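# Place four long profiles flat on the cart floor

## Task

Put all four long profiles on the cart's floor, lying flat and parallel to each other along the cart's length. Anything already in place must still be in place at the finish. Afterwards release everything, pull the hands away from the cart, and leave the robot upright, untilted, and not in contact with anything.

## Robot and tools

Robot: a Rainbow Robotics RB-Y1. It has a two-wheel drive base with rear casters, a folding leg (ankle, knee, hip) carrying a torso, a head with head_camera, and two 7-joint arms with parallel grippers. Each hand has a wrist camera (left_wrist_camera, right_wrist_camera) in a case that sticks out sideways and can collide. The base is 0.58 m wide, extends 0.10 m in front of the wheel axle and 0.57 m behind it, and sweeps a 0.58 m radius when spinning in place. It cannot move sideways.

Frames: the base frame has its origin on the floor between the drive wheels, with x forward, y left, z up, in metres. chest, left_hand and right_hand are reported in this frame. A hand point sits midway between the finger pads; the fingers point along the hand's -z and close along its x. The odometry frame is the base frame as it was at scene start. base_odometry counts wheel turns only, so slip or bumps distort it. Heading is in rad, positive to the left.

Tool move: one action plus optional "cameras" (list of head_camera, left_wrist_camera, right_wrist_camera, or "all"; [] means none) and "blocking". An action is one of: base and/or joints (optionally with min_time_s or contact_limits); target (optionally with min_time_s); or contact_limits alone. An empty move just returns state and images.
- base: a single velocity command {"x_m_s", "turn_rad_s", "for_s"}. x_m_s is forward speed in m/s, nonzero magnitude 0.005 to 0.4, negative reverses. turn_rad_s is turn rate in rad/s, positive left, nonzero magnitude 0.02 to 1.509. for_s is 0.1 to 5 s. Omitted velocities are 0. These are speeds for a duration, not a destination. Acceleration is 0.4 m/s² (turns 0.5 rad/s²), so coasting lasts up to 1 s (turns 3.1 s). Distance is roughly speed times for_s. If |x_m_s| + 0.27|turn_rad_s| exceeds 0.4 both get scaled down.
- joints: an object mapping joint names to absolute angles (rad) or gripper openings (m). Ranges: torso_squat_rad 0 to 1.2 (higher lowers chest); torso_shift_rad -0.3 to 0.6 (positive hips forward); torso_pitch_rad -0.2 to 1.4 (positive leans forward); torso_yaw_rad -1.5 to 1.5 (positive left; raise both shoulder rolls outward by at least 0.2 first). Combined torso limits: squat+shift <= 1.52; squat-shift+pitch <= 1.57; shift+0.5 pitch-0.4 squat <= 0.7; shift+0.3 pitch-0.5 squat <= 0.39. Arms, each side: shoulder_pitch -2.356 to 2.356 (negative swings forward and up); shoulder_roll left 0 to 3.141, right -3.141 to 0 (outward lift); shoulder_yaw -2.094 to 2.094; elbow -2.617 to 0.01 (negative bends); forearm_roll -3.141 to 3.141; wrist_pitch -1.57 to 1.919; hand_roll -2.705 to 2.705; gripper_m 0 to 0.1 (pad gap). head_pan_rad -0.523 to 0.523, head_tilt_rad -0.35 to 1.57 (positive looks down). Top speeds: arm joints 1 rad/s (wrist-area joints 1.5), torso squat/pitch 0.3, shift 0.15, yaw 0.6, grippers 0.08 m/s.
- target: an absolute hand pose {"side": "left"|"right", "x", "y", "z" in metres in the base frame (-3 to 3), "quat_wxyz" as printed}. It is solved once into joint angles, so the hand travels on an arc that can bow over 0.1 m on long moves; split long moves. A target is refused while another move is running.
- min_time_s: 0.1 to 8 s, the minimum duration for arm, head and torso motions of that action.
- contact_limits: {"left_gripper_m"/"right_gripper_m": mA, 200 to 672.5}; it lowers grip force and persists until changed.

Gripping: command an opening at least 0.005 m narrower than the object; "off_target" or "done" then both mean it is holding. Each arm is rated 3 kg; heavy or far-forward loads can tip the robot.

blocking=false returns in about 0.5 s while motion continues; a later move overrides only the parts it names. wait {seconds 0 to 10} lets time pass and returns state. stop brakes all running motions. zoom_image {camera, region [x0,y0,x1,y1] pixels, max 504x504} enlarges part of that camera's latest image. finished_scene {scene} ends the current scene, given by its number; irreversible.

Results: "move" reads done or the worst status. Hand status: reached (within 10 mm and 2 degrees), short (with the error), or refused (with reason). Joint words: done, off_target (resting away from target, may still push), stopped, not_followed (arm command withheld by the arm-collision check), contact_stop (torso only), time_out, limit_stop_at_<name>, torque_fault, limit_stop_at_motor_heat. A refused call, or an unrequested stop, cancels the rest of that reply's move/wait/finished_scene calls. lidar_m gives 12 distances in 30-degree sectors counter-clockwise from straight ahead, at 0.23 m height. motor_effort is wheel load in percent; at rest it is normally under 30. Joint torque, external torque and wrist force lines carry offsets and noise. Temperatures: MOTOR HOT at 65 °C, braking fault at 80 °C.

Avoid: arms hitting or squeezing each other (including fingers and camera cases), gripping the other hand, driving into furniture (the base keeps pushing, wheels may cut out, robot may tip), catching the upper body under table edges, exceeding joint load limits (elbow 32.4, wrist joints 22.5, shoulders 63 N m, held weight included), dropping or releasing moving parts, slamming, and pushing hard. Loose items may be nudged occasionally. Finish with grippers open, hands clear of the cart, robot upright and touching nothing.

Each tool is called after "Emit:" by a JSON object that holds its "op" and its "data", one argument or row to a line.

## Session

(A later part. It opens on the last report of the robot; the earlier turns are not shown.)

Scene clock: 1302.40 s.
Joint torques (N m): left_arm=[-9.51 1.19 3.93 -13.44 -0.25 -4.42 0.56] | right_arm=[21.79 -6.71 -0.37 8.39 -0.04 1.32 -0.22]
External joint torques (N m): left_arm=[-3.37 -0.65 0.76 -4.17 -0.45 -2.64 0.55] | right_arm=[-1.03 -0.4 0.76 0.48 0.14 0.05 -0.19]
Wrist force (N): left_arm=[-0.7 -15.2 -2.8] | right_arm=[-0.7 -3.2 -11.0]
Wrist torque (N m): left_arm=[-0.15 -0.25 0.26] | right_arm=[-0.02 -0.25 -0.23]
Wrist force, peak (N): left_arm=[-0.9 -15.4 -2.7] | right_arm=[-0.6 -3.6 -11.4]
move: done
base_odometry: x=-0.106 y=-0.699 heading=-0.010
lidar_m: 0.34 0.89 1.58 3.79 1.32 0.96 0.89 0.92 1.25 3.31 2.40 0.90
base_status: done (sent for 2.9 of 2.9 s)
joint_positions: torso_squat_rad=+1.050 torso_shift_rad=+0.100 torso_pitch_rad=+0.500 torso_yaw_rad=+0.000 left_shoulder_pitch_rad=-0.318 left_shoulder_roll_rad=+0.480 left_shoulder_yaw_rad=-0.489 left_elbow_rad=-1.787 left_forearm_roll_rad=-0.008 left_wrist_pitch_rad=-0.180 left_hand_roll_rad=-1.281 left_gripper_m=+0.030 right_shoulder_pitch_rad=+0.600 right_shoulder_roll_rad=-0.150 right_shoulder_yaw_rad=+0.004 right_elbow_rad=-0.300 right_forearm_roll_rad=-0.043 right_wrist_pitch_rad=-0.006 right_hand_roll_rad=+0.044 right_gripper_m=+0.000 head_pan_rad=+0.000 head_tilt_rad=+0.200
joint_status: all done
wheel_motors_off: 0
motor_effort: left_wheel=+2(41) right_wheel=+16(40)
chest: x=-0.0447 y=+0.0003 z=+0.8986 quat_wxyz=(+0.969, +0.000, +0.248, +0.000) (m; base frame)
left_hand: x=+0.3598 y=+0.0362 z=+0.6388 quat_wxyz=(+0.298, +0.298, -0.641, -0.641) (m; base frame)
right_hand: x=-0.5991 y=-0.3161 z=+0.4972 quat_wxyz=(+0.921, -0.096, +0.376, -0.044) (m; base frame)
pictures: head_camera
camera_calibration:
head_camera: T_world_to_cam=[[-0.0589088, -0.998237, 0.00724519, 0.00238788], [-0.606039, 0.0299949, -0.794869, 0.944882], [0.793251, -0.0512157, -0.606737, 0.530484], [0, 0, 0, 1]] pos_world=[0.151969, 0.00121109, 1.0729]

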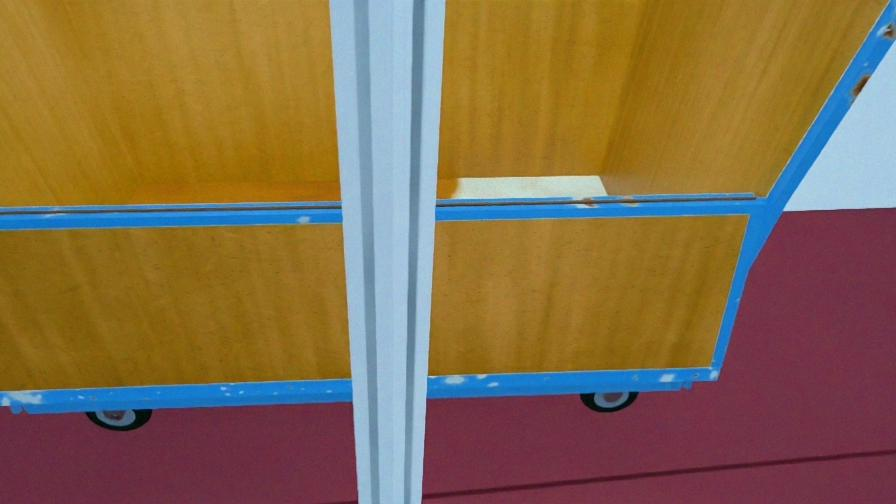

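Emit:
{"op": "move", "data": {
  "target": {"side": "left", "x": 0.52, "y": 0.10, "z": 0.88, "quat_wxyz": [0.887, 0, -0.462, 0]},
  "min_time_s": 3.5,
  "cameras": []
}}

Emit:
{"op": "move", "data": {
  "joints": {"torso_squat_rad": 0.95, "torso_shift_rad": 0.28, "torso_pitch_rad": 0.9, "left_shoulder_pitch_rad": -1.922, "left_shoulder_roll_rad": 0.938, "left_shoulder_yaw_rad": -0.642, "left_elbow_rad": -2.082, "left_forearm_roll_rad": 0.703, "left_wrist_pitch_rad": 1.915, "left_hand_roll_rad": 1.193},
  "min_time_s": 3.5,
  "cameras": ["left_wrist_camera"]
}}

Emit:
{"op": "move", "data": {
  "base": {"x_m_s": 0.2, "for_s": 1.6},
  "cameras": ["head_camera"]
}}

Scene clock: 1313.57 s.
Joint torques (N m): left_arm=[-24.24 2.36 -0.53 -9.24 -0.83 -3.63 0.24] | right_arm=[22.15 -6.69 -0.78 8.6 0.02 1.25 -0.25]
External joint torques (N m): left_arm=[-6.12 -0.04 0.07 -3.07 -0.63 -2.07 0.29] | right_arm=[-0.67 -0.38 0.35 0.69 0.21 -0.02 -0.22]
Wrist force (N): left_arm=[-13.3 0.0 -11.5] | right_arm=[-0.7 -3.1 -11.2]
Wrist torque (N m): left_arm=[-0.34 -0.33 0.30] | right_arm=[-0.04 -0.25 -0.23]
Wrist force, peak (N): left_arm=[-13.6 -0.1 -12.0] | right_arm=[-0.5 -3.5 -11.4]
move: done
base_odometry: x=-0.106 y=-0.699 heading=-0.010
lidar_m: 0.86 0.89 1.59 3.77 1.32 0.95 0.90 0.93 1.25 3.31 2.38 0.90
base_status: not commanded
joint_positions: torso_squat_rad=+1.050 torso_shift_rad=+0.100 torso_pitch_rad=+0.500 torso_yaw_rad=+0.000 left_shoulder_pitch_rad=-1.358 left_shoulder_roll_rad=+0.007 left_shoulder_yaw_rad=+0.113 left_elbow_rad=-1.896 left_forearm_roll_rad=-0.292 left_wrist_pitch_rad=+1.744 left_hand_roll_rad=+0.140 left_gripper_m=+0.030 right_shoulder_pitch_rad=+0.600 right_shoulder_roll_rad=-0.150 right_shoulder_yaw_rad=+0.004 right_elbow_rad=-0.300 right_forearm_roll_rad=-0.043 right_wrist_pitch_rad=-0.006 right_hand_roll_rad=+0.044 right_gripper_m=+0.000 head_pan_rad=+0.000 head_tilt_rad=+0.200
joint_status: all done
wheel_motors_off: 0
motor_effort: left_wheel=+2(3) right_wheel=+14(17)
chest: x=-0.0447 y=+0.0003 z=+0.8986 quat_wxyz=(+0.969, +0.000, +0.248, +0.000) (m; base frame)
left_hand: x=+0.5199 y=+0.1002 z=+0.8789 quat_wxyz=(+0.888, +0.000, -0.461, +0.000) (m; base frame)
left_hand_status: reached (checked arc, planned for 3.5 s): 1 mm and 0.2 deg off.
right_hand: x=-0.5991 y=-0.3161 z=+0.4972 quat_wxyz=(+0.921, -0.096, +0.376, -0.044) (m; base frame)
pictures: none
No camera images: "cameras" was empty.

Scene clock: 1317.37 s.
Joint torques (N m): left_arm=[-23.3 6.61 9.33 -3.77 -2.35 -0.91 0.48] | right_arm=[25.63 -5.76 -0.38 10.21 -0.06 1.99 -0.29]
External joint torques (N m): left_arm=[-6.27 1.39 0.84 -1.76 -1.33 -0.44 0.52] | right_arm=[-1.66 0.01 0.75 0.42 0.18 0.27 -0.25]
Wrist force (N): left_arm=[-10.9 -0.5 -14.0] | right_arm=[0.6 -3.5 -8.9]
Wrist torque (N m): left_arm=[-0.20 -0.35 0.27] | right_arm=[0.00 -0.21 -0.25]
Wrist force, peak (N): left_arm=[-14.6 0.0 -11.5] | right_arm=[-0.5 -3.4 -11.3]
move: done
base_odometry: x=-0.106 y=-0.699 heading=-0.010
lidar_m: 0.85 0.89 1.59 3.77 1.32 0.96 0.89 0.93 1.25 3.31 2.40 0.89
base_status: not commanded
joint_positions: torso_squat_rad=+0.950 torso_shift_rad=+0.280 torso_pitch_rad=+0.899 torso_yaw_rad=+0.000 left_shoulder_pitch_rad=-1.921 left_shoulder_roll_rad=+0.937 left_shoulder_yaw_rad=-0.642 left_elbow_rad=-2.082 left_forearm_roll_rad=+0.703 left_wrist_pitch_rad=+1.915 left_hand_roll_rad=+1.193 left_gripper_m=+0.030 right_shoulder_pitch_rad=+0.600 right_shoulder_roll_rad=-0.150 right_shoulder_yaw_rad=+0.004 right_elbow_rad=-0.300 right_forearm_roll_rad=-0.043 right_wrist_pitch_rad=-0.006 right_hand_roll_rad=+0.044 right_gripper_m=+0.000 head_pan_rad=+0.000 head_tilt_rad=+0.200
joint_status: all done
wheel_motors_off: 0
motor_effort: left_wheel=+2(3) right_wheel=+15(18)
chest: x=+0.1268 y=+0.0003 z=+0.8643 quat_wxyz=(+0.901, +0.000, +0.435, +0.000) (m; base frame)
left_hand: x=+0.6297 y=+0.0892 z=+0.7788 quat_wxyz=(+0.940, -0.001, -0.341, -0.001) (m; base frame)
right_hand: x=-0.5400 y=-0.3161 z=+0.7099 quat_wxyz=(+0.828, -0.103, +0.551, -0.024) (m; base frame)
pictures: left_wrist_camera
camera_calibration:
left_wrist_camera: T_world_to_cam=[[0.744598, 0.0202579, 0.667205, -0.990932], [-0.305983, -0.877982, 0.368133, 0.0162271], [0.593252, -0.478265, -0.647546, 0.252118], [0, 0, 0, 1]] pos_world=[0.593242, 0.154901, 0.818439]

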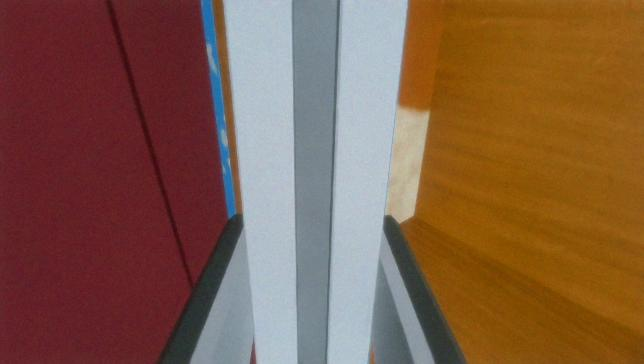

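Scene clock: 1319.80 s.
Joint torques (N m): left_arm=[-22.15 6.99 10.04 -3.38 -2.47 -0.76 0.48] | right_arm=[25.71 -6.09 -0.86 10.57 -0.2 1.75 -0.16]
External joint torques (N m): left_arm=[-5.12 1.78 1.55 -1.36 -1.44 -0.29 0.51] | right_arm=[-1.59 -0.31 0.27 0.78 0.04 0.04 -0.11]
Wrist force (N): left_arm=[-10.8 -0.2 -14.1] | right_arm=[0.7 -3.3 -8.9]
Wrist torque (N m): left_arm=[-0.23 -0.35 0.25] | right_arm=[-0.02 -0.22 -0.23]
Wrist force, peak (N): left_arm=[-10.8 -0.6 -14.9] | right_arm=[0.6 -3.4 -9.5]
move: done
base_odometry: x=+0.214 y=-0.702 heading=-0.010
lidar_m: 0.53 0.55 0.77 4.99 1.78 1.30 1.21 1.26 1.72 4.49 0.77 0.56
base_status: done (sent for 1.6 of 1.6 s)
joint_positions: torso_squat_rad=+0.950 torso_shift_rad=+0.280 torso_pitch_rad=+0.900 torso_yaw_rad=+0.000 left_shoulder_pitch_rad=-1.921 left_shoulder_roll_rad=+0.938 left_shoulder_yaw_rad=-0.643 left_elbow_rad=-2.082 left_forearm_roll_rad=+0.703 left_wrist_pitch_rad=+1.915 left_hand_roll_rad=+1.193 left_gripper_m=+0.030 right_shoulder_pitch_rad=+0.600 right_shoulder_roll_rad=-0.150 right_shoulder_yaw_rad=+0.004 right_elbow_rad=-0.300 right_forearm_roll_rad=-0.043 right_wrist_pitch_rad=-0.006 right_hand_roll_rad=+0.044 right_gripper_m=+0.000 head_pan_rad=+0.000 head_tilt_rad=+0.200
joint_status: not commanded
wheel_motors_off: 0
motor_effort: left_wheel=+1(30) right_wheel=-2(45)
chest: x=+0.1269 y=+0.0003 z=+0.8643 quat_wxyz=(+0.901, +0.000, +0.435, +0.000) (m; base frame)
left_hand: x=+0.6298 y=+0.0892 z=+0.7787 quat_wxyz=(+0.940, -0.001, -0.341, -0.001) (m; base frame)
right_hand: x=-0.5399 y=-0.3161 z=+0.7100 quat_wxyz=(+0.828, -0.103, +0.551, -0.024) (m; base frame)
pictures: head_camera
camera_calibration:
head_camera: T_world_to_cam=[[-0.0515074, -0.998232, 0.0296594, -0.00756402], [-0.867332, 0.0299915, -0.496825, 0.797251], [0.495058, -0.0513148, -0.867344, 0.636711], [0, 0, 0, 1]] pos_world=[0.375884, 0.00121126, 0.948566]

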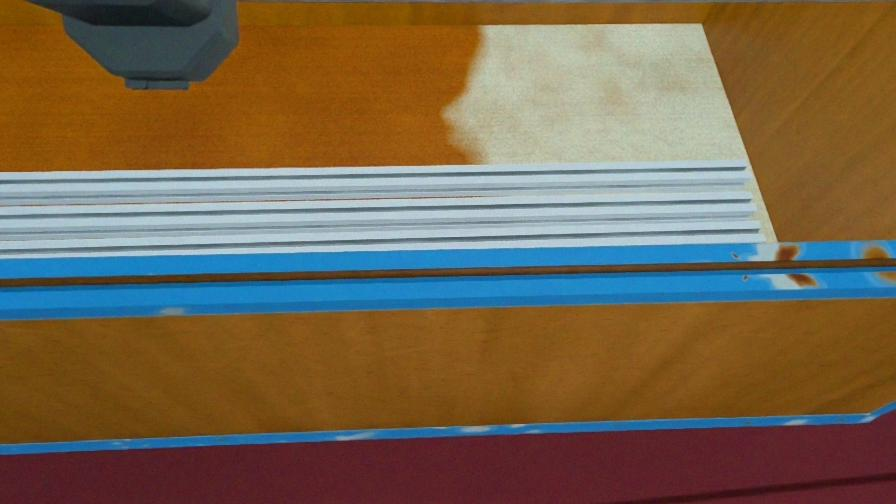

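Emit:
{"op": "move", "data": {
  "base": {"x_m_s": 0.2, "for_s": 1.4},
  "cameras": []
}}

Emit:
{"op": "move", "data": {
  "target": {"side": "left", "x": 0.53, "y": 0.114, "z": 0.70, "quat_wxyz": [0.976, 0, -0.216, 0]},
  "min_time_s": 2,
  "cameras": ["head_camera"]
}}

Emit:
{"op": "move", "data": {
  "target": {"side": "left", "x": 0.46, "y": 0.116, "z": 0.60, "quat_wxyz": [0.995, 0, -0.0998, 0]},
  "min_time_s": 2,
  "cameras": ["head_camera"]
}}

Scene clock: 1327.97 s.
Joint torques (N m): left_arm=[-21.25 7.01 10.18 -2.95 -2.36 -0.98 0.55] | right_arm=[25.73 -5.46 -0.75 10.46 0.02 1.89 -0.29]
External joint torques (N m): left_arm=[-4.22 1.8 1.69 -0.93 -1.33 -0.51 0.58] | right_arm=[-1.57 0.32 0.38 0.67 0.26 0.17 -0.24]
Wrist force (N): left_arm=[-10.7 0.0 -14.1] | right_arm=[0.8 -3.3 -9.3]
Wrist torque (N m): left_arm=[-0.27 -0.32 0.28] | right_arm=[-0.01 -0.20 -0.24]
Wrist force, peak (N): left_arm=[-11.0 -0.3 -15.1] | right_arm=[0.7 -3.3 -9.5]
move: done
base_odometry: x=+0.494 y=-0.704 heading=-0.010
lidar_m: 0.25 0.27 0.37 2.08 2.18 1.58 1.49 1.55 2.09 4.47 0.37 0.26
base_status: done (sent for 1.4 of 1.4 s)
joint_positions: torso_squat_rad=+0.950 torso_shift_rad=+0.280 torso_pitch_rad=+0.900 torso_yaw_rad=+0.000 left_shoulder_pitch_rad=-1.921 left_shoulder_roll_rad=+0.938 left_shoulder_yaw_rad=-0.643 left_elbow_rad=-2.082 left_forearm_roll_rad=+0.703 left_wrist_pitch_rad=+1.915 left_hand_roll_rad=+1.193 left_gripper_m=+0.030 right_shoulder_pitch_rad=+0.600 right_shoulder_roll_rad=-0.150 right_shoulder_yaw_rad=+0.004 right_elbow_rad=-0.300 right_forearm_roll_rad=-0.043 right_wrist_pitch_rad=-0.006 right_hand_roll_rad=+0.044 right_gripper_m=+0.000 head_pan_rad=+0.000 head_tilt_rad=+0.200
joint_status: not commanded
wheel_motors_off: 0
motor_effort: left_wheel=+0(29) right_wheel=-3(27)
chest: x=+0.1269 y=+0.0003 z=+0.8643 quat_wxyz=(+0.901, +0.000, +0.435, +0.000) (m; base frame)
left_hand: x=+0.6298 y=+0.0892 z=+0.7787 quat_wxyz=(+0.940, -0.001, -0.341, -0.001) (m; base frame)
right_hand: x=-0.5399 y=-0.3161 z=+0.7100 quat_wxyz=(+0.828, -0.103, +0.551, -0.024) (m; base frame)
pictures: none
No camera images: "cameras" was empty.

Scene clock: 1330.30 s.
Joint torques (N m): left_arm=[-16.54 6.71 9.28 -3.53 -1.49 0.08 0.46] | right_arm=[25.84 -5.44 -0.72 10.45 0.04 2.01 -0.3]
External joint torques (N m): left_arm=[-2.66 1.11 1.27 -1.67 -0.81 0.21 0.48] | right_arm=[-1.46 0.34 0.41 0.66 0.27 0.29 -0.25]
Wrist force (N): left_arm=[-7.4 -0.1 -16.6] | right_arm=[0.9 -3.1 -9.3]
Wrist torque (N m): left_arm=[-0.31 -0.32 0.24] | right_arm=[-0.03 -0.18 -0.23]
Wrist force, peak (N): left_arm=[-8.5 -0.3 -16.5] | right_arm=[1.0 -3.1 -9.4]
move: done
base_odometry: x=+0.494 y=-0.704 heading=-0.010
lidar_m: 0.25 0.26 0.38 2.08 2.18 1.58 1.49 1.55 2.09 4.47 0.36 0.27
base_status: not commanded
joint_positions: torso_squat_rad=+0.950 torso_shift_rad=+0.280 torso_pitch_rad=+0.900 torso_yaw_rad=+0.000 left_shoulder_pitch_rad=-1.764 left_shoulder_roll_rad=+1.075 left_shoulder_yaw_rad=-0.715 left_elbow_rad=-2.337 left_forearm_roll_rad=+0.956 left_wrist_pitch_rad=+1.918 left_hand_roll_rad=+1.453 left_gripper_m=+0.030 right_shoulder_pitch_rad=+0.600 right_shoulder_roll_rad=-0.150 right_shoulder_yaw_rad=+0.004 right_elbow_rad=-0.300 right_forearm_roll_rad=-0.043 right_wrist_pitch_rad=-0.006 right_hand_roll_rad=+0.044 right_gripper_m=+0.000 head_pan_rad=+0.000 head_tilt_rad=+0.200
joint_status: all done
wheel_motors_off: 0
motor_effort: left_wheel=+1(1) right_wheel=-1(5)
chest: x=+0.1269 y=+0.0003 z=+0.8643 quat_wxyz=(+0.901, +0.000, +0.435, +0.000) (m; base frame)
left_hand: x=+0.5299 y=+0.1138 z=+0.6994 quat_wxyz=(+0.977, +0.000, -0.214, -0.001) (m; base frame)
left_hand_status: reached (checked arc, planned for 2.0 s): 1 mm and 0.2 deg off.
right_hand: x=-0.5399 y=-0.3161 z=+0.7100 quat_wxyz=(+0.828, -0.103, +0.551, -0.024) (m; base frame)
pictures: head_camera
camera_calibration:
head_camera: T_world_to_cam=[[-0.0515074, -0.998232, 0.0296594, -0.00756402], [-0.867332, 0.0299915, -0.496825, 0.797251], [0.495058, -0.0513148, -0.867344, 0.636711], [0, 0, 0, 1]] pos_world=[0.375884, 0.00121126, 0.948566]

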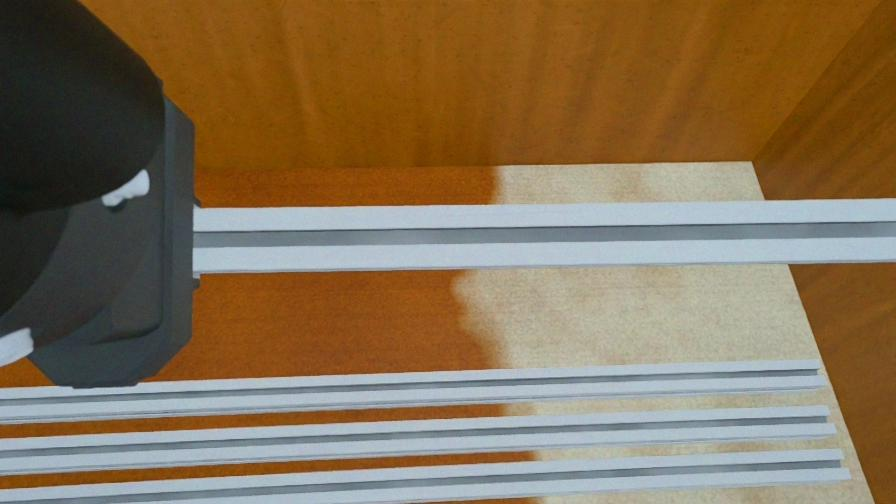

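Scene clock: 1332.63 s.
Joint torques (N m): left_arm=[-13.94 3.95 7.75 -5.41 -1.16 -0.21 0.62] | right_arm=[25.72 -5.69 -0.52 10.03 0.02 1.76 -0.14]
External joint torques (N m): left_arm=[-2.01 -1.53 0.46 -1.48 -0.85 -0.15 0.63] | right_arm=[-1.57 0.08 0.6 0.23 0.26 0.05 -0.1]
Wrist force (N): left_arm=[-4.2 -0.7 -17.4] | right_arm=[1.1 -3.1 -9.1]
Wrist torque (N m): left_arm=[-0.19 -0.33 0.31] | right_arm=[-0.06 -0.17 -0.25]
Wrist force, peak (N): left_arm=[-4.5 -0.5 -17.8] | right_arm=[0.8 -3.2 -9.4]
move: done
base_odometry: x=+0.494 y=-0.704 heading=-0.010
lidar_m: 0.25 0.27 0.37 2.07 2.17 1.58 1.50 1.55 2.10 4.47 0.36 0.27
base_status: not commanded
joint_positions: torso_squat_rad=+0.950 torso_shift_rad=+0.280 torso_pitch_rad=+0.900 torso_yaw_rad=+0.000 left_shoulder_pitch_rad=-1.530 left_shoulder_roll_rad=+1.051 left_shoulder_yaw_rad=-0.833 left_elbow_rad=-2.351 left_forearm_roll_rad=+0.902 left_wrist_pitch_rad=+1.808 left_hand_roll_rad=+1.503 left_gripper_m=+0.030 right_shoulder_pitch_rad=+0.600 right_shoulder_roll_rad=-0.150 right_shoulder_yaw_rad=+0.004 right_elbow_rad=-0.300 right_forearm_roll_rad=-0.043 right_wrist_pitch_rad=-0.006 right_hand_roll_rad=+0.044 right_gripper_m=+0.000 head_pan_rad=+0.000 head_tilt_rad=+0.200
joint_status: all done
wheel_motors_off: 0
motor_effort: left_wheel=+0(1) right_wheel=+0(4)
chest: x=+0.1269 y=+0.0003 z=+0.8643 quat_wxyz=(+0.901, +0.000, +0.435, +0.000) (m; base frame)
left_hand: x=+0.4596 y=+0.1165 z=+0.6000 quat_wxyz=(+0.995, +0.001, -0.099, +0.000) (m; base frame)
left_hand_status: reached (checked arc, planned for 2.0 s): 1 mm and 0.1 deg off.
right_hand: x=-0.5399 y=-0.3161 z=+0.7100 quat_wxyz=(+0.828, -0.103, +0.551, -0.024) (m; base frame)
pictures: head_camera
camera_calibration:
head_camera: T_world_to_cam=[[-0.0515074, -0.998232, 0.0296594, -0.00756402], [-0.867332, 0.0299915, -0.496825, 0.797251], [0.495058, -0.0513148, -0.867344, 0.636711], [0, 0, 0, 1]] pos_world=[0.375884, 0.00121126, 0.948566]

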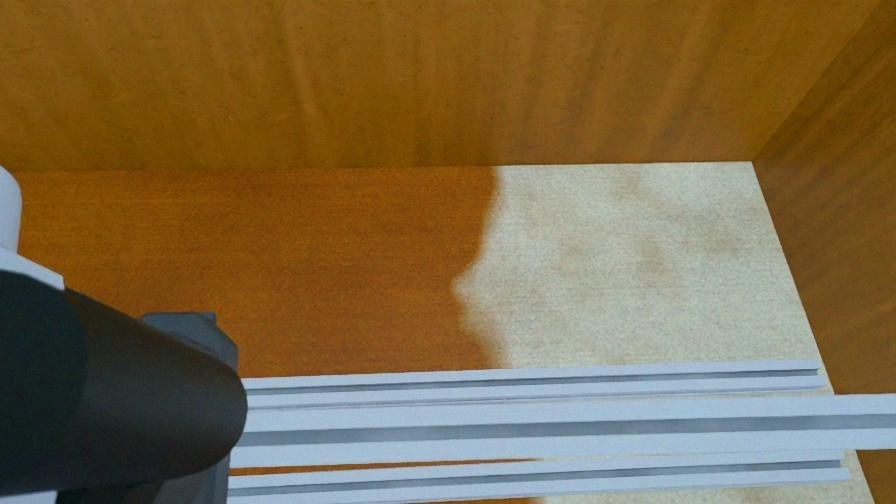

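Emit:
{"op": "move", "data": {
  "target": {"side": "left", "x": 0.425, "y": 0.116, "z": 0.45, "quat_wxyz": [0.99997, 0, 0, 0.0075]},
  "min_time_s": 2.5,
  "cameras": ["head_camera", "left_wrist_camera"]
}}

Emit:
{"op": "zoom_image", "data": {
  "camera": "left_wrist_camera",
  "region": [220, 0, 622, 228]
}}

Scene clock: 1339.30 s.
Joint torques (N m): left_arm=[-12.88 3.57 6.37 -7.26 -0.46 -0.04 -0.02] | right_arm=[25.79 -5.45 -0.18 10.37 -0.08 1.85 -0.32]
External joint torques (N m): left_arm=[-1.99 -1.28 -0.07 -1.34 -0.51 0 -0.02] | right_arm=[-1.5 0.32 0.95 0.57 0.16 0.14 -0.27]
Wrist force (N): left_arm=[-1.5 0.0 -17.7] | right_arm=[0.9 -3.5 -9.1]
Wrist torque (N m): left_arm=[-0.29 -0.31 0.24] | right_arm=[0.01 -0.19 -0.24]
Wrist force, peak (N): left_arm=[-2.7 0.1 -18.4] | right_arm=[0.8 -3.3 -9.5]
move: done
base_odometry: x=+0.494 y=-0.704 heading=-0.010
lidar_m: 0.25 0.27 0.38 2.07 2.17 1.58 1.49 1.55 2.09 4.48 0.36 0.26
base_status: not commanded
joint_positions: torso_squat_rad=+0.950 torso_shift_rad=+0.280 torso_pitch_rad=+0.900 torso_yaw_rad=+0.000 left_shoulder_pitch_rad=-1.315 left_shoulder_roll_rad=+0.922 left_shoulder_yaw_rad=-0.990 left_elbow_rad=-1.965 left_forearm_roll_rad=+0.743 left_wrist_pitch_rad=+1.489 left_hand_roll_rad=+1.331 left_gripper_m=+0.030 right_shoulder_pitch_rad=+0.600 right_shoulder_roll_rad=-0.150 right_shoulder_yaw_rad=+0.004 right_elbow_rad=-0.300 right_forearm_roll_rad=-0.043 right_wrist_pitch_rad=-0.006 right_hand_roll_rad=+0.044 right_gripper_m=+0.000 head_pan_rad=+0.000 head_tilt_rad=+0.200
joint_status: all done
wheel_motors_off: 0
motor_effort: left_wheel=+0(1) right_wheel=-4(5)
chest: x=+0.1269 y=+0.0003 z=+0.8643 quat_wxyz=(+0.901, +0.000, +0.435, +0.000) (m; base frame)
left_hand: x=+0.4247 y=+0.1164 z=+0.4500 quat_wxyz=(+1.000, +0.000, +0.000, +0.008) (m; base frame)
left_hand_status: reached (checked arc, planned for 2.5 s): 1 mm and 0.1 deg off.
right_hand: x=-0.5399 y=-0.3161 z=+0.7100 quat_wxyz=(+0.828, -0.103, +0.551, -0.024) (m; base frame)
pictures: head_camera, left_wrist_camera
camera_calibration:
head_camera: T_world_to_cam=[[-0.0515074, -0.998232, 0.0296594, -0.00756402], [-0.867332, 0.0299915, -0.496825, 0.797251], [0.495058, -0.0513148, -0.867344, 0.636711], [0, 0, 0, 1]] pos_world=[0.375884, 0.00121126, 0.948566]
left_wrist_camera: T_world_to_cam=[[0.998769, 0.0361567, 0.0339674, -0.4443], [0.0156877, -0.879752, 0.475175, -0.0860655], [0.0470636, -0.474057, -0.879236, 0.509674], [0, 0, 0, 1]] pos_world=[0.421116, 0.181963, 0.504112]

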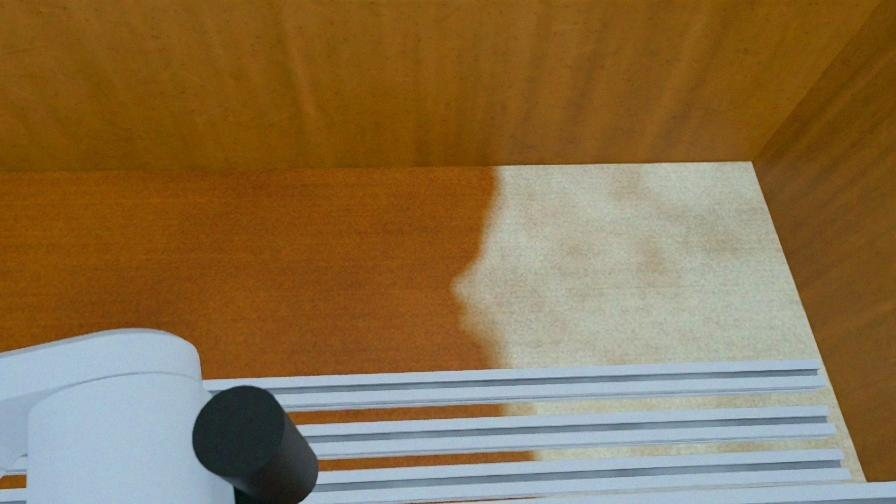

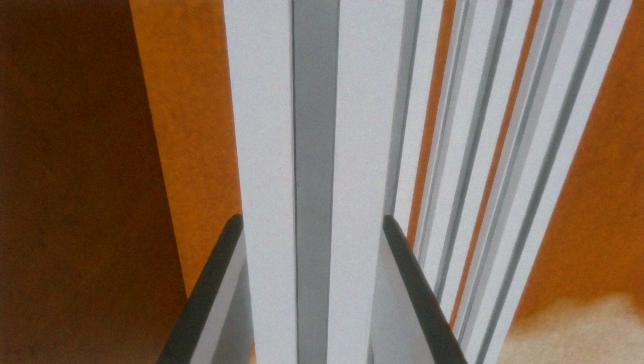

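Scaled by 1.254 from the camera's 644x364 image, which has a finer 920x520 frame.

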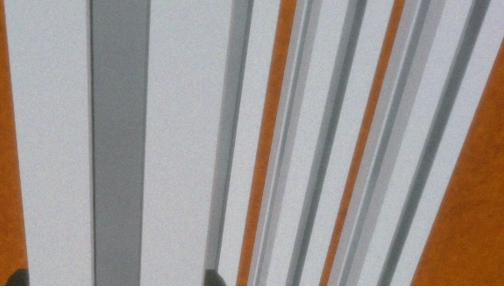

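Emit:
{"op": "move", "data": {
  "target": {"side": "left", "x": 0.423, "y": 0.116, "z": 0.332, "quat_wxyz": [0.99977, 0.02, 0, 0.0075]},
  "min_time_s": 2.5,
  "cameras": ["head_camera", "left_wrist_camera"]
}}

Emit:
{"op": "zoom_image", "data": {
  "camera": "head_camera",
  "region": [500, 340, 896, 504]
}}

Scene clock: 1349.87 s.
Joint torques (N m): left_arm=[-12.45 2.46 5.02 -7.1 -0.32 0.29 -0.22] | right_arm=[25.72 -5.8 -0.58 10.34 -0.02 1.67 -0.29]
External joint torques (N m): left_arm=[-1.74 -0.8 0.03 -1.41 -0.33 0.27 -0.22] | right_arm=[-1.58 -0.02 0.55 0.55 0.21 -0.05 -0.24]
Wrist force (N): left_arm=[-1.3 -0.7 -17.9] | right_arm=[0.8 -3.2 -9.4]
Wrist torque (N m): left_arm=[-0.20 -0.26 0.24] | right_arm=[-0.04 -0.20 -0.24]
Wrist force, peak (N): left_arm=[-1.2 -0.8 -18.4] | right_arm=[0.8 -3.4 -9.4]
move: done
base_odometry: x=+0.494 y=-0.704 heading=-0.010
lidar_m: 0.26 0.27 0.38 2.07 2.18 1.57 1.50 1.55 2.09 4.47 0.36 0.27
base_status: not commanded
joint_positions: torso_squat_rad=+0.950 torso_shift_rad=+0.280 torso_pitch_rad=+0.900 torso_yaw_rad=+0.000 left_shoulder_pitch_rad=-1.262 left_shoulder_roll_rad=+0.702 left_shoulder_yaw_rad=-1.083 left_elbow_rad=-1.467 left_forearm_roll_rad=+0.590 left_wrist_pitch_rad=+1.209 left_hand_roll_rad=+1.200 left_gripper_m=+0.030 right_shoulder_pitch_rad=+0.600 right_shoulder_roll_rad=-0.150 right_shoulder_yaw_rad=+0.004 right_elbow_rad=-0.300 right_forearm_roll_rad=-0.043 right_wrist_pitch_rad=-0.006 right_hand_roll_rad=+0.044 right_gripper_m=+0.000 head_pan_rad=+0.000 head_tilt_rad=+0.200
joint_status: all done
wheel_motors_off: 0
motor_effort: left_wheel=+0(1) right_wheel=-1(4)
chest: x=+0.1269 y=+0.0003 z=+0.8643 quat_wxyz=(+0.901, +0.000, +0.435, +0.000) (m; base frame)
left_hand: x=+0.4227 y=+0.1164 z=+0.3319 quat_wxyz=(+1.000, +0.020, +0.000, +0.008) (m; base frame)
left_hand_status: reached (checked arc, planned for 2.5 s): 1 mm and 0.0 deg off.
right_hand: x=-0.5399 y=-0.3161 z=+0.7100 quat_wxyz=(+0.828, -0.103, +0.551, -0.024) (m; base frame)
pictures: head_camera, left_wrist_camera
camera_calibration:
head_camera: T_world_to_cam=[[-0.0515074, -0.998232, 0.0296594, -0.00756402], [-0.867332, 0.0299915, -0.496825, 0.797251], [0.495058, -0.0513148, -0.867344, 0.636711], [0, 0, 0, 1]] pos_world=[0.375884, 0.00121126, 0.948566]
left_wrist_camera: T_world_to_cam=[[0.998776, 0.0347826, 0.0351567, -0.438517], [0.0157923, -0.897972, 0.439769, -0.0161278], [0.0468661, -0.438675, -0.897423, 0.407951], [0, 0, 0, 1]] pos_world=[0.419116, 0.179728, 0.388614]

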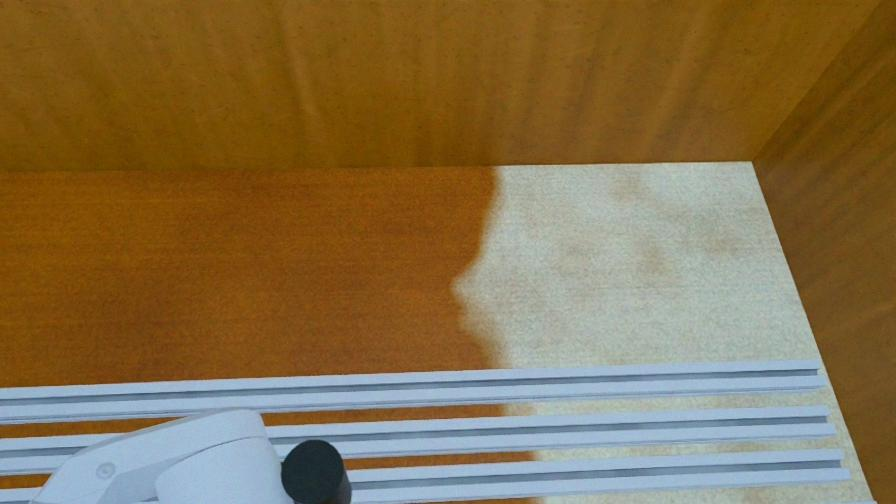

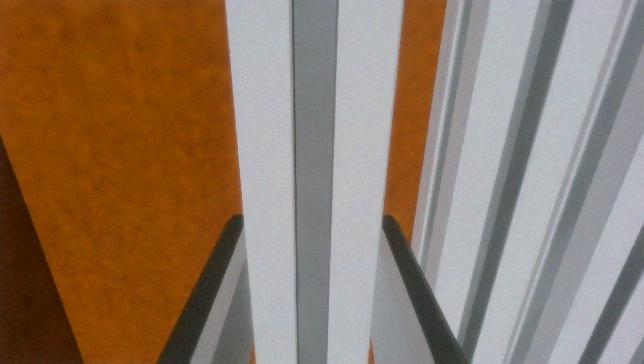

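Scaled by 1.273 from the camera's 896x504 image, which has a finer 1280x720 frame.

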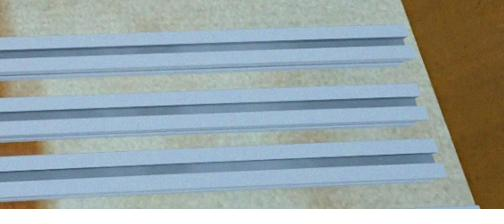

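Emit:
{"op": "move", "data": {
  "target": {"side": "left", "x": 0.423, "y": 0.112, "z": 0.320, "quat_wxyz": [0.99977, 0.02, 0, 0.0075]},
  "min_time_s": 1.5,
  "cameras": ["left_wrist_camera"]
}}

Emit:
{"op": "move", "data": {
  "joints": {"head_pan_rad": 0.5, "head_tilt_rad": 0.3},
  "cameras": ["head_camera"]
}}

Scene clock: 1361.23 s.
Joint torques (N m): left_arm=[-14.4 1.61 4.02 -7.09 -0.46 0.07 -0.17] | right_arm=[26.23 -5.53 -0.7 9.97 -0.09 1.75 -0.31]
External joint torques (N m): left_arm=[-3.62 -1.29 -0.75 -1.51 -0.47 0.04 -0.17] | right_arm=[-1.06 0.25 0.42 0.18 0.15 0.04 -0.26]
Wrist force (N): left_arm=[-1.3 -0.6 -17.9] | right_arm=[0.9 -3.3 -9.0]
Wrist torque (N m): left_arm=[-0.32 -0.24 0.22] | right_arm=[0.00 -0.17 -0.23]
Wrist force, peak (N): left_arm=[-1.3 -0.9 -18.5] | right_arm=[0.7 -3.3 -9.4]
move: done
base_odometry: x=+0.494 y=-0.704 heading=-0.010
lidar_m: 0.25 0.26 0.38 2.08 2.17 1.58 1.50 1.56 2.09 4.46 0.36 0.27
base_status: not commanded
joint_positions: torso_squat_rad=+0.950 torso_shift_rad=+0.280 torso_pitch_rad=+0.900 torso_yaw_rad=+0.000 left_shoulder_pitch_rad=-1.265 left_shoulder_roll_rad=+0.664 left_shoulder_yaw_rad=-1.089 left_elbow_rad=-1.395 left_forearm_roll_rad=+0.582 left_wrist_pitch_rad=+1.174 left_hand_roll_rad=+1.184 left_gripper_m=+0.030 right_shoulder_pitch_rad=+0.600 right_shoulder_roll_rad=-0.150 right_shoulder_yaw_rad=+0.004 right_elbow_rad=-0.300 right_forearm_roll_rad=-0.043 right_wrist_pitch_rad=-0.006 right_hand_roll_rad=+0.044 right_gripper_m=+0.000 head_pan_rad=+0.000 head_tilt_rad=+0.200
joint_status: all done
wheel_motors_off: 0
motor_effort: left_wheel=+0(1) right_wheel=-3(5)
chest: x=+0.1269 y=+0.0003 z=+0.8643 quat_wxyz=(+0.901, +0.000, +0.435, +0.000) (m; base frame)
left_hand: x=+0.4225 y=+0.1125 z=+0.3197 quat_wxyz=(+1.000, +0.020, +0.000, +0.008) (m; base frame)
left_hand_status: reached (checked arc, planned for 1.5 s): 1 mm and 0.1 deg off.
right_hand: x=-0.5399 y=-0.3161 z=+0.7100 quat_wxyz=(+0.828, -0.103, +0.551, -0.024) (m; base frame)
pictures: left_wrist_camera
camera_calibration:
left_wrist_camera: T_world_to_cam=[[0.998788, 0.0349669, 0.0346331, -0.437693], [0.0161983, -0.898062, 0.439571, -0.0143447], [0.0464731, -0.438478, -0.89754, 0.395471], [0, 0, 0, 1]] pos_world=[0.419016, 0.175828, 0.376415]

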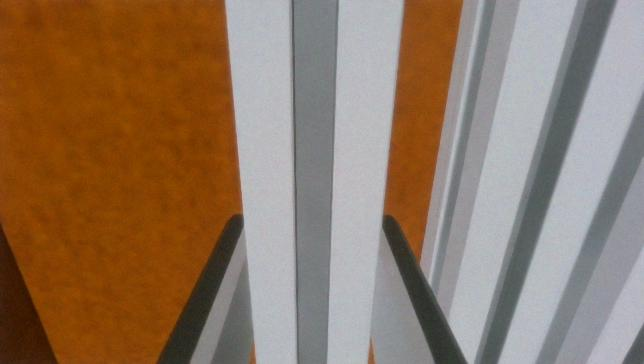

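Scene clock: 1362.23 s.
Joint torques (N m): left_arm=[-14.7 1.16 4.43 -6.91 -0.55 -0.11 -0.14] | right_arm=[25.68 -5.56 -0.12 10.29 -0.18 2.12 -0.27]
External joint torques (N m): left_arm=[-3.92 -1.74 -0.35 -1.33 -0.56 -0.13 -0.14] | right_arm=[-1.61 0.21 1.01 0.5 0.05 0.41 -0.22]
Wrist force (N): left_arm=[-1.3 -1.0 -18.0] | right_arm=[0.6 -3.3 -9.1]
Wrist torque (N m): left_arm=[-0.24 -0.24 0.25] | right_arm=[-0.02 -0.23 -0.24]
Wrist force, peak (N): left_arm=[-1.4 -1.1 -18.3] | right_arm=[1.0 -3.3 -9.3]
move: done
base_odometry: x=+0.494 y=-0.704 heading=-0.010
lidar_m: 0.25 0.27 0.38 2.07 2.17 1.58 1.49 1.55 2.10 4.47 0.37 0.26
base_status: not commanded
joint_positions: torso_squat_rad=+0.950 torso_shift_rad=+0.280 torso_pitch_rad=+0.900 torso_yaw_rad=+0.000 left_shoulder_pitch_rad=-1.265 left_shoulder_roll_rad=+0.664 left_shoulder_yaw_rad=-1.089 left_elbow_rad=-1.395 left_forearm_roll_rad=+0.582 left_wrist_pitch_rad=+1.174 left_hand_roll_rad=+1.184 left_gripper_m=+0.030 right_shoulder_pitch_rad=+0.600 right_shoulder_roll_rad=-0.150 right_shoulder_yaw_rad=+0.004 right_elbow_rad=-0.300 right_forearm_roll_rad=-0.043 right_wrist_pitch_rad=-0.006 right_hand_roll_rad=+0.044 right_gripper_m=+0.000 head_pan_rad=+0.500 head_tilt_rad=+0.300
joint_status: all done
wheel_motors_off: 0
motor_effort: left_wheel=+0(1) right_wheel=-2(5)
chest: x=+0.1269 y=+0.0003 z=+0.8643 quat_wxyz=(+0.901, +0.000, +0.435, +0.000) (m; base frame)
left_hand: x=+0.4225 y=+0.1125 z=+0.3197 quat_wxyz=(+1.000, +0.020, +0.000, +0.008) (m; base frame)
right_hand: x=-0.5399 y=-0.3161 z=+0.7100 quat_wxyz=(+0.828, -0.103, +0.551, -0.024) (m; base frame)
pictures: head_camera
camera_calibration:
head_camera: T_world_to_cam=[[0.253572, -0.903483, -0.345572, 0.266209], [-0.902764, -0.0927161, -0.420024, 0.733232], [0.347445, 0.418476, -0.839142, 0.652896], [0, 0, 0, 1]] pos_world=[0.367587, 0.0352762, 0.947842]

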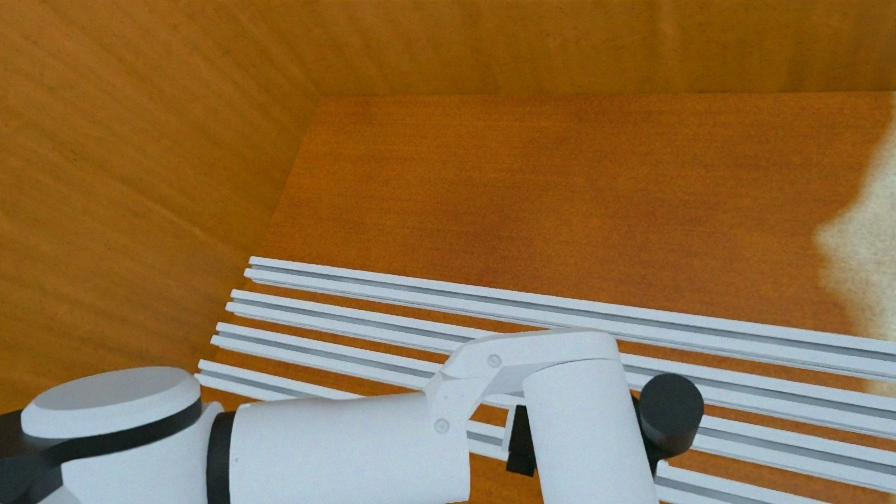

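Emit:
{"op": "move", "data": {
  "target": {"side": "left", "x": 0.423, "y": 0.112, "z": 0.313, "quat_wxyz": [0.99977, 0.02, 0, 0.0075]},
  "min_time_s": 1.2,
  "cameras": []
}}

Scene clock: 1371.40 s.
Joint torques (N m): left_arm=[-12.12 1.26 4.33 -6.5 -0.74 -0.18 -0.21] | right_arm=[26.3 -5.74 -0.6 10.36 -0.08 1.81 -0.33]
External joint torques (N m): left_arm=[-1.34 -1.54 -0.33 -0.99 -0.75 -0.21 -0.21] | right_arm=[-0.99 0.04 0.53 0.57 0.16 0.1 -0.28]
Wrist force (N): left_arm=[-1.5 -1.0 -18.0] | right_arm=[0.8 -3.3 -9.1]
Wrist torque (N m): left_arm=[-0.04 -0.26 0.30] | right_arm=[-0.01 -0.20 -0.23]
Wrist force, peak (N): left_arm=[-1.9 -1.2 -18.6] | right_arm=[0.8 -3.3 -9.4]
move: done
base_odometry: x=+0.494 y=-0.704 heading=-0.010
lidar_m: 0.25 0.27 0.38 2.07 2.19 1.58 1.49 1.54 2.10 4.48 0.38 0.27
base_status: not commanded
joint_positions: torso_squat_rad=+0.950 torso_shift_rad=+0.280 torso_pitch_rad=+0.900 torso_yaw_rad=+0.000 left_shoulder_pitch_rad=-1.264 left_shoulder_roll_rad=+0.649 left_shoulder_yaw_rad=-1.092 left_elbow_rad=-1.359 left_forearm_roll_rad=+0.579 left_wrist_pitch_rad=+1.152 left_hand_roll_rad=+1.174 left_gripper_m=+0.030 right_shoulder_pitch_rad=+0.600 right_shoulder_roll_rad=-0.150 right_shoulder_yaw_rad=+0.004 right_elbow_rad=-0.300 right_forearm_roll_rad=-0.043 right_wrist_pitch_rad=-0.006 right_hand_roll_rad=+0.044 right_gripper_m=+0.000 head_pan_rad=+0.500 head_tilt_rad=+0.300
joint_status: all done
wheel_motors_off: 0
motor_effort: left_wheel=-1(1) right_wheel=-2(4)
chest: x=+0.1269 y=+0.0003 z=+0.8643 quat_wxyz=(+0.901, +0.000, +0.435, +0.000) (m; base frame)
left_hand: x=+0.4226 y=+0.1126 z=+0.3133 quat_wxyz=(+1.000, +0.020, +0.000, +0.008) (m; base frame)
left_hand_status: reached (checked arc, planned for 1.2 s): 1 mm and 0.1 deg off.
right_hand: x=-0.5399 y=-0.3161 z=+0.7100 quat_wxyz=(+0.828, -0.103, +0.551, -0.024) (m; base frame)
pictures: none
No camera images: "cameras" was empty.

Emit:
{"op": "move", "data": {
  "target": {"side": "left", "x": 0.423, "y": 0.112, "z": 0.309, "quat_wxyz": [0.99977, 0.02, 0, 0.0075]},
  "min_time_s": 1.2,
  "cameras": []
}}

Scene clock: 1375.03 s.
Joint torques (N m): left_arm=[-12.2 -1.35 3.43 -3.78 -1.02 -3.17 -0.32] | right_arm=[25.78 -5.26 -0.95 10.38 -0.09 1.73 -0.22]
External joint torques (N m): left_arm=[-1.4 -4.1 -1.16 1.67 -1.03 -3.2 -0.32] | right_arm=[-1.51 0.51 0.18 0.59 0.15 0.02 -0.17]
Wrist force (N): left_arm=[-10.7 8.8 17.3] | right_arm=[0.9 -3.1 -8.9]
Wrist torque (N m): left_arm=[0.20 -0.40 0.32] | right_arm=[-0.03 -0.17 -0.24]
Wrist force, peak (N): left_arm=[-10.6 9.2 19.2] | right_arm=[0.9 -3.4 -9.4]
move: done
base_odometry: x=+0.494 y=-0.704 heading=-0.010
lidar_m: 0.26 0.27 0.38 2.07 2.17 1.58 1.50 1.54 2.09 4.48 0.37 0.27
base_status: not commanded
joint_positions: torso_squat_rad=+0.950 torso_shift_rad=+0.280 torso_pitch_rad=+0.899 torso_yaw_rad=+0.000 left_shoulder_pitch_rad=-1.265 left_shoulder_roll_rad=+0.640 left_shoulder_yaw_rad=-1.093 left_elbow_rad=-1.334 left_forearm_roll_rad=+0.578 left_wrist_pitch_rad=+1.139 left_hand_roll_rad=+1.167 left_gripper_m=+0.030 right_shoulder_pitch_rad=+0.600 right_shoulder_roll_rad=-0.150 right_shoulder_yaw_rad=+0.004 right_elbow_rad=-0.300 right_forearm_roll_rad=-0.043 right_wrist_pitch_rad=-0.006 right_hand_roll_rad=+0.044 right_gripper_m=+0.000 head_pan_rad=+0.500 head_tilt_rad=+0.300
joint_status: all done
wheel_motors_off: 0
motor_effort: left_wheel=+2(2) right_wheel=-4(5)
chest: x=+0.1267 y=+0.0003 z=+0.8644 quat_wxyz=(+0.901, +0.000, +0.435, +0.000) (m; base frame)
left_hand: x=+0.4228 y=+0.1129 z=+0.3094 quat_wxyz=(+1.000, +0.021, +0.000, +0.008) (m; base frame)
left_hand_status: reached (checked arc, planned for 1.2 s): 1 mm and 0.1 deg off.
right_hand: x=-0.5400 y=-0.3162 z=+0.7097 quat_wxyz=(+0.828, -0.103, +0.551, -0.024) (m; base frame)
pictures: none
No camera images: "cameras" was empty.

Emit:
{"op": "move", "data": {
  "target": {"side": "left", "x": 0.423, "y": 0.112, "z": 0.3112, "quat_wxyz": [0.99977, 0.02, 0, 0.0075]},
  "min_time_s": 1,
  "cameras": []
}}

Emit:
{"op": "move", "data": {
  "joints": {"left_gripper_m": 0.04},
  "cameras": ["left_wrist_camera"]
}}

Scene clock: 1379.67 s.
Joint torques (N m): left_arm=[-14.08 3.78 6.23 -7.47 0.39 0.01 0.55] | right_arm=[26.15 -5.62 -0.33 10.28 -0.12 1.94 -0.16]
External joint torques (N m): left_arm=[-3.29 1.04 1.61 -2 0.38 -0.02 0.55] | right_arm=[-1.15 0.16 0.79 0.49 0.11 0.22 -0.12]
Wrist force (N): left_arm=[-1.3 -1.1 -17.5] | right_arm=[0.8 -3.1 -9.2]
Wrist torque (N m): left_arm=[0.04 -0.26 0.20] | right_arm=[-0.05 -0.19 -0.24]
Wrist force, peak (N): left_arm=[-10.3 9.5 18.5] | right_arm=[0.8 -3.2 -9.4]
move: done
base_odometry: x=+0.494 y=-0.704 heading=-0.010
lidar_m: 0.25 0.26 0.37 2.07 2.18 1.58 1.49 1.55 2.09 4.48 0.36 0.27
base_status: not commanded
joint_positions: torso_squat_rad=+0.950 torso_shift_rad=+0.280 torso_pitch_rad=+0.899 torso_yaw_rad=+0.000 left_shoulder_pitch_rad=-1.265 left_shoulder_roll_rad=+0.642 left_shoulder_yaw_rad=-1.093 left_elbow_rad=-1.342 left_forearm_roll_rad=+0.579 left_wrist_pitch_rad=+1.144 left_hand_roll_rad=+1.169 left_gripper_m=+0.030 right_shoulder_pitch_rad=+0.600 right_shoulder_roll_rad=-0.150 right_shoulder_yaw_rad=+0.004 right_elbow_rad=-0.300 right_forearm_roll_rad=-0.043 right_wrist_pitch_rad=-0.006 right_hand_roll_rad=+0.044 right_gripper_m=+0.000 head_pan_rad=+0.500 head_tilt_rad=+0.300
joint_status: all done
wheel_motors_off: 0
motor_effort: left_wheel=+3(3) right_wheel=-2(4)
chest: x=+0.1268 y=+0.0003 z=+0.8643 quat_wxyz=(+0.901, +0.000, +0.435, +0.000) (m; base frame)
left_hand: x=+0.4224 y=+0.1122 z=+0.3107 quat_wxyz=(+1.000, +0.020, +0.001, +0.007) (m; base frame)
left_hand_status: reached (checked arc, planned for 1.0 s): 1 mm and 0.1 deg off.
right_hand: x=-0.5400 y=-0.3161 z=+0.7098 quat_wxyz=(+0.828, -0.103, +0.551, -0.024) (m; base frame)
pictures: none
No camera images: "cameras" was empty.

Scene clock: 1380.23 s.
Joint torques (N m): left_arm=[-12.58 2.7 5.1 -5.98 0.11 0.28 0.48] | right_arm=[25.99 -5.92 -0.27 10.19 -0.07 1.9 -0.14]
External joint torques (N m): left_arm=[-1.79 -0.04 0.49 -0.51 0.1 0.25 0.48] | right_arm=[-1.3 -0.15 0.86 0.4 0.16 0.19 -0.1]
Wrist force (N): left_arm=[-1.7 -0.2 -8.8] | right_arm=[0.9 -3.2 -9.1]
Wrist torque (N m): left_arm=[-0.32 -0.30 0.24] | right_arm=[-0.03 -0.17 -0.24]
Wrist force, peak (N): left_arm=[-1.7 -0.9 -17.6] | right_arm=[1.0 -3.2 -9.4]
move: done
base_odometry: x=+0.494 y=-0.704 heading=-0.010
lidar_m: 0.25 0.26 0.38 2.07 2.16 1.58 1.49 1.56 2.09 4.47 0.37 0.27
base_status: not commanded
joint_positions: torso_squat_rad=+0.950 torso_shift_rad=+0.280 torso_pitch_rad=+0.899 torso_yaw_rad=+0.000 left_shoulder_pitch_rad=-1.265 left_shoulder_roll_rad=+0.642 left_shoulder_yaw_rad=-1.093 left_elbow_rad=-1.342 left_forearm_roll_rad=+0.579 left_wrist_pitch_rad=+1.144 left_hand_roll_rad=+1.169 left_gripper_m=+0.040 right_shoulder_pitch_rad=+0.600 right_shoulder_roll_rad=-0.150 right_shoulder_yaw_rad=+0.004 right_elbow_rad=-0.300 right_forearm_roll_rad=-0.043 right_wrist_pitch_rad=-0.006 right_hand_roll_rad=+0.044 right_gripper_m=+0.000 head_pan_rad=+0.500 head_tilt_rad=+0.300
joint_status: all done
wheel_motors_off: 0
motor_effort: left_wheel=+2(3) right_wheel=-4(4)
chest: x=+0.1268 y=+0.0003 z=+0.8643 quat_wxyz=(+0.901, +0.000, +0.435, +0.000) (m; base frame)
left_hand: x=+0.4227 y=+0.1119 z=+0.3109 quat_wxyz=(+1.000, +0.020, +0.000, +0.007) (m; base frame)
right_hand: x=-0.5400 y=-0.3161 z=+0.7098 quat_wxyz=(+0.828, -0.103, +0.551, -0.024) (m; base frame)
pictures: left_wrist_camera
camera_calibration:
left_wrist_camera: T_world_to_cam=[[0.998818, 0.0339623, 0.0347588, -0.437352], [0.0152, -0.897699, 0.440347, -0.0109431], [0.0461581, -0.439298, -0.897155, 0.387438], [0, 0, 0, 1]] pos_world=[0.419118, 0.175231, 0.367613]

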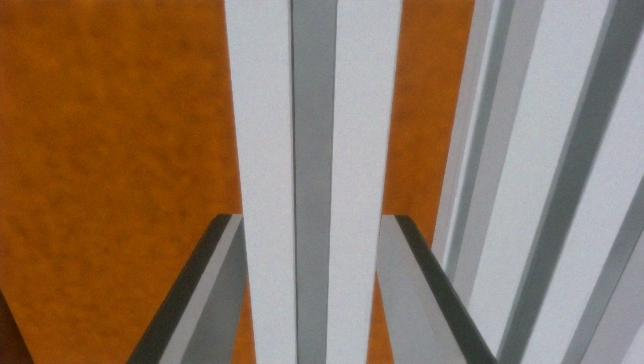

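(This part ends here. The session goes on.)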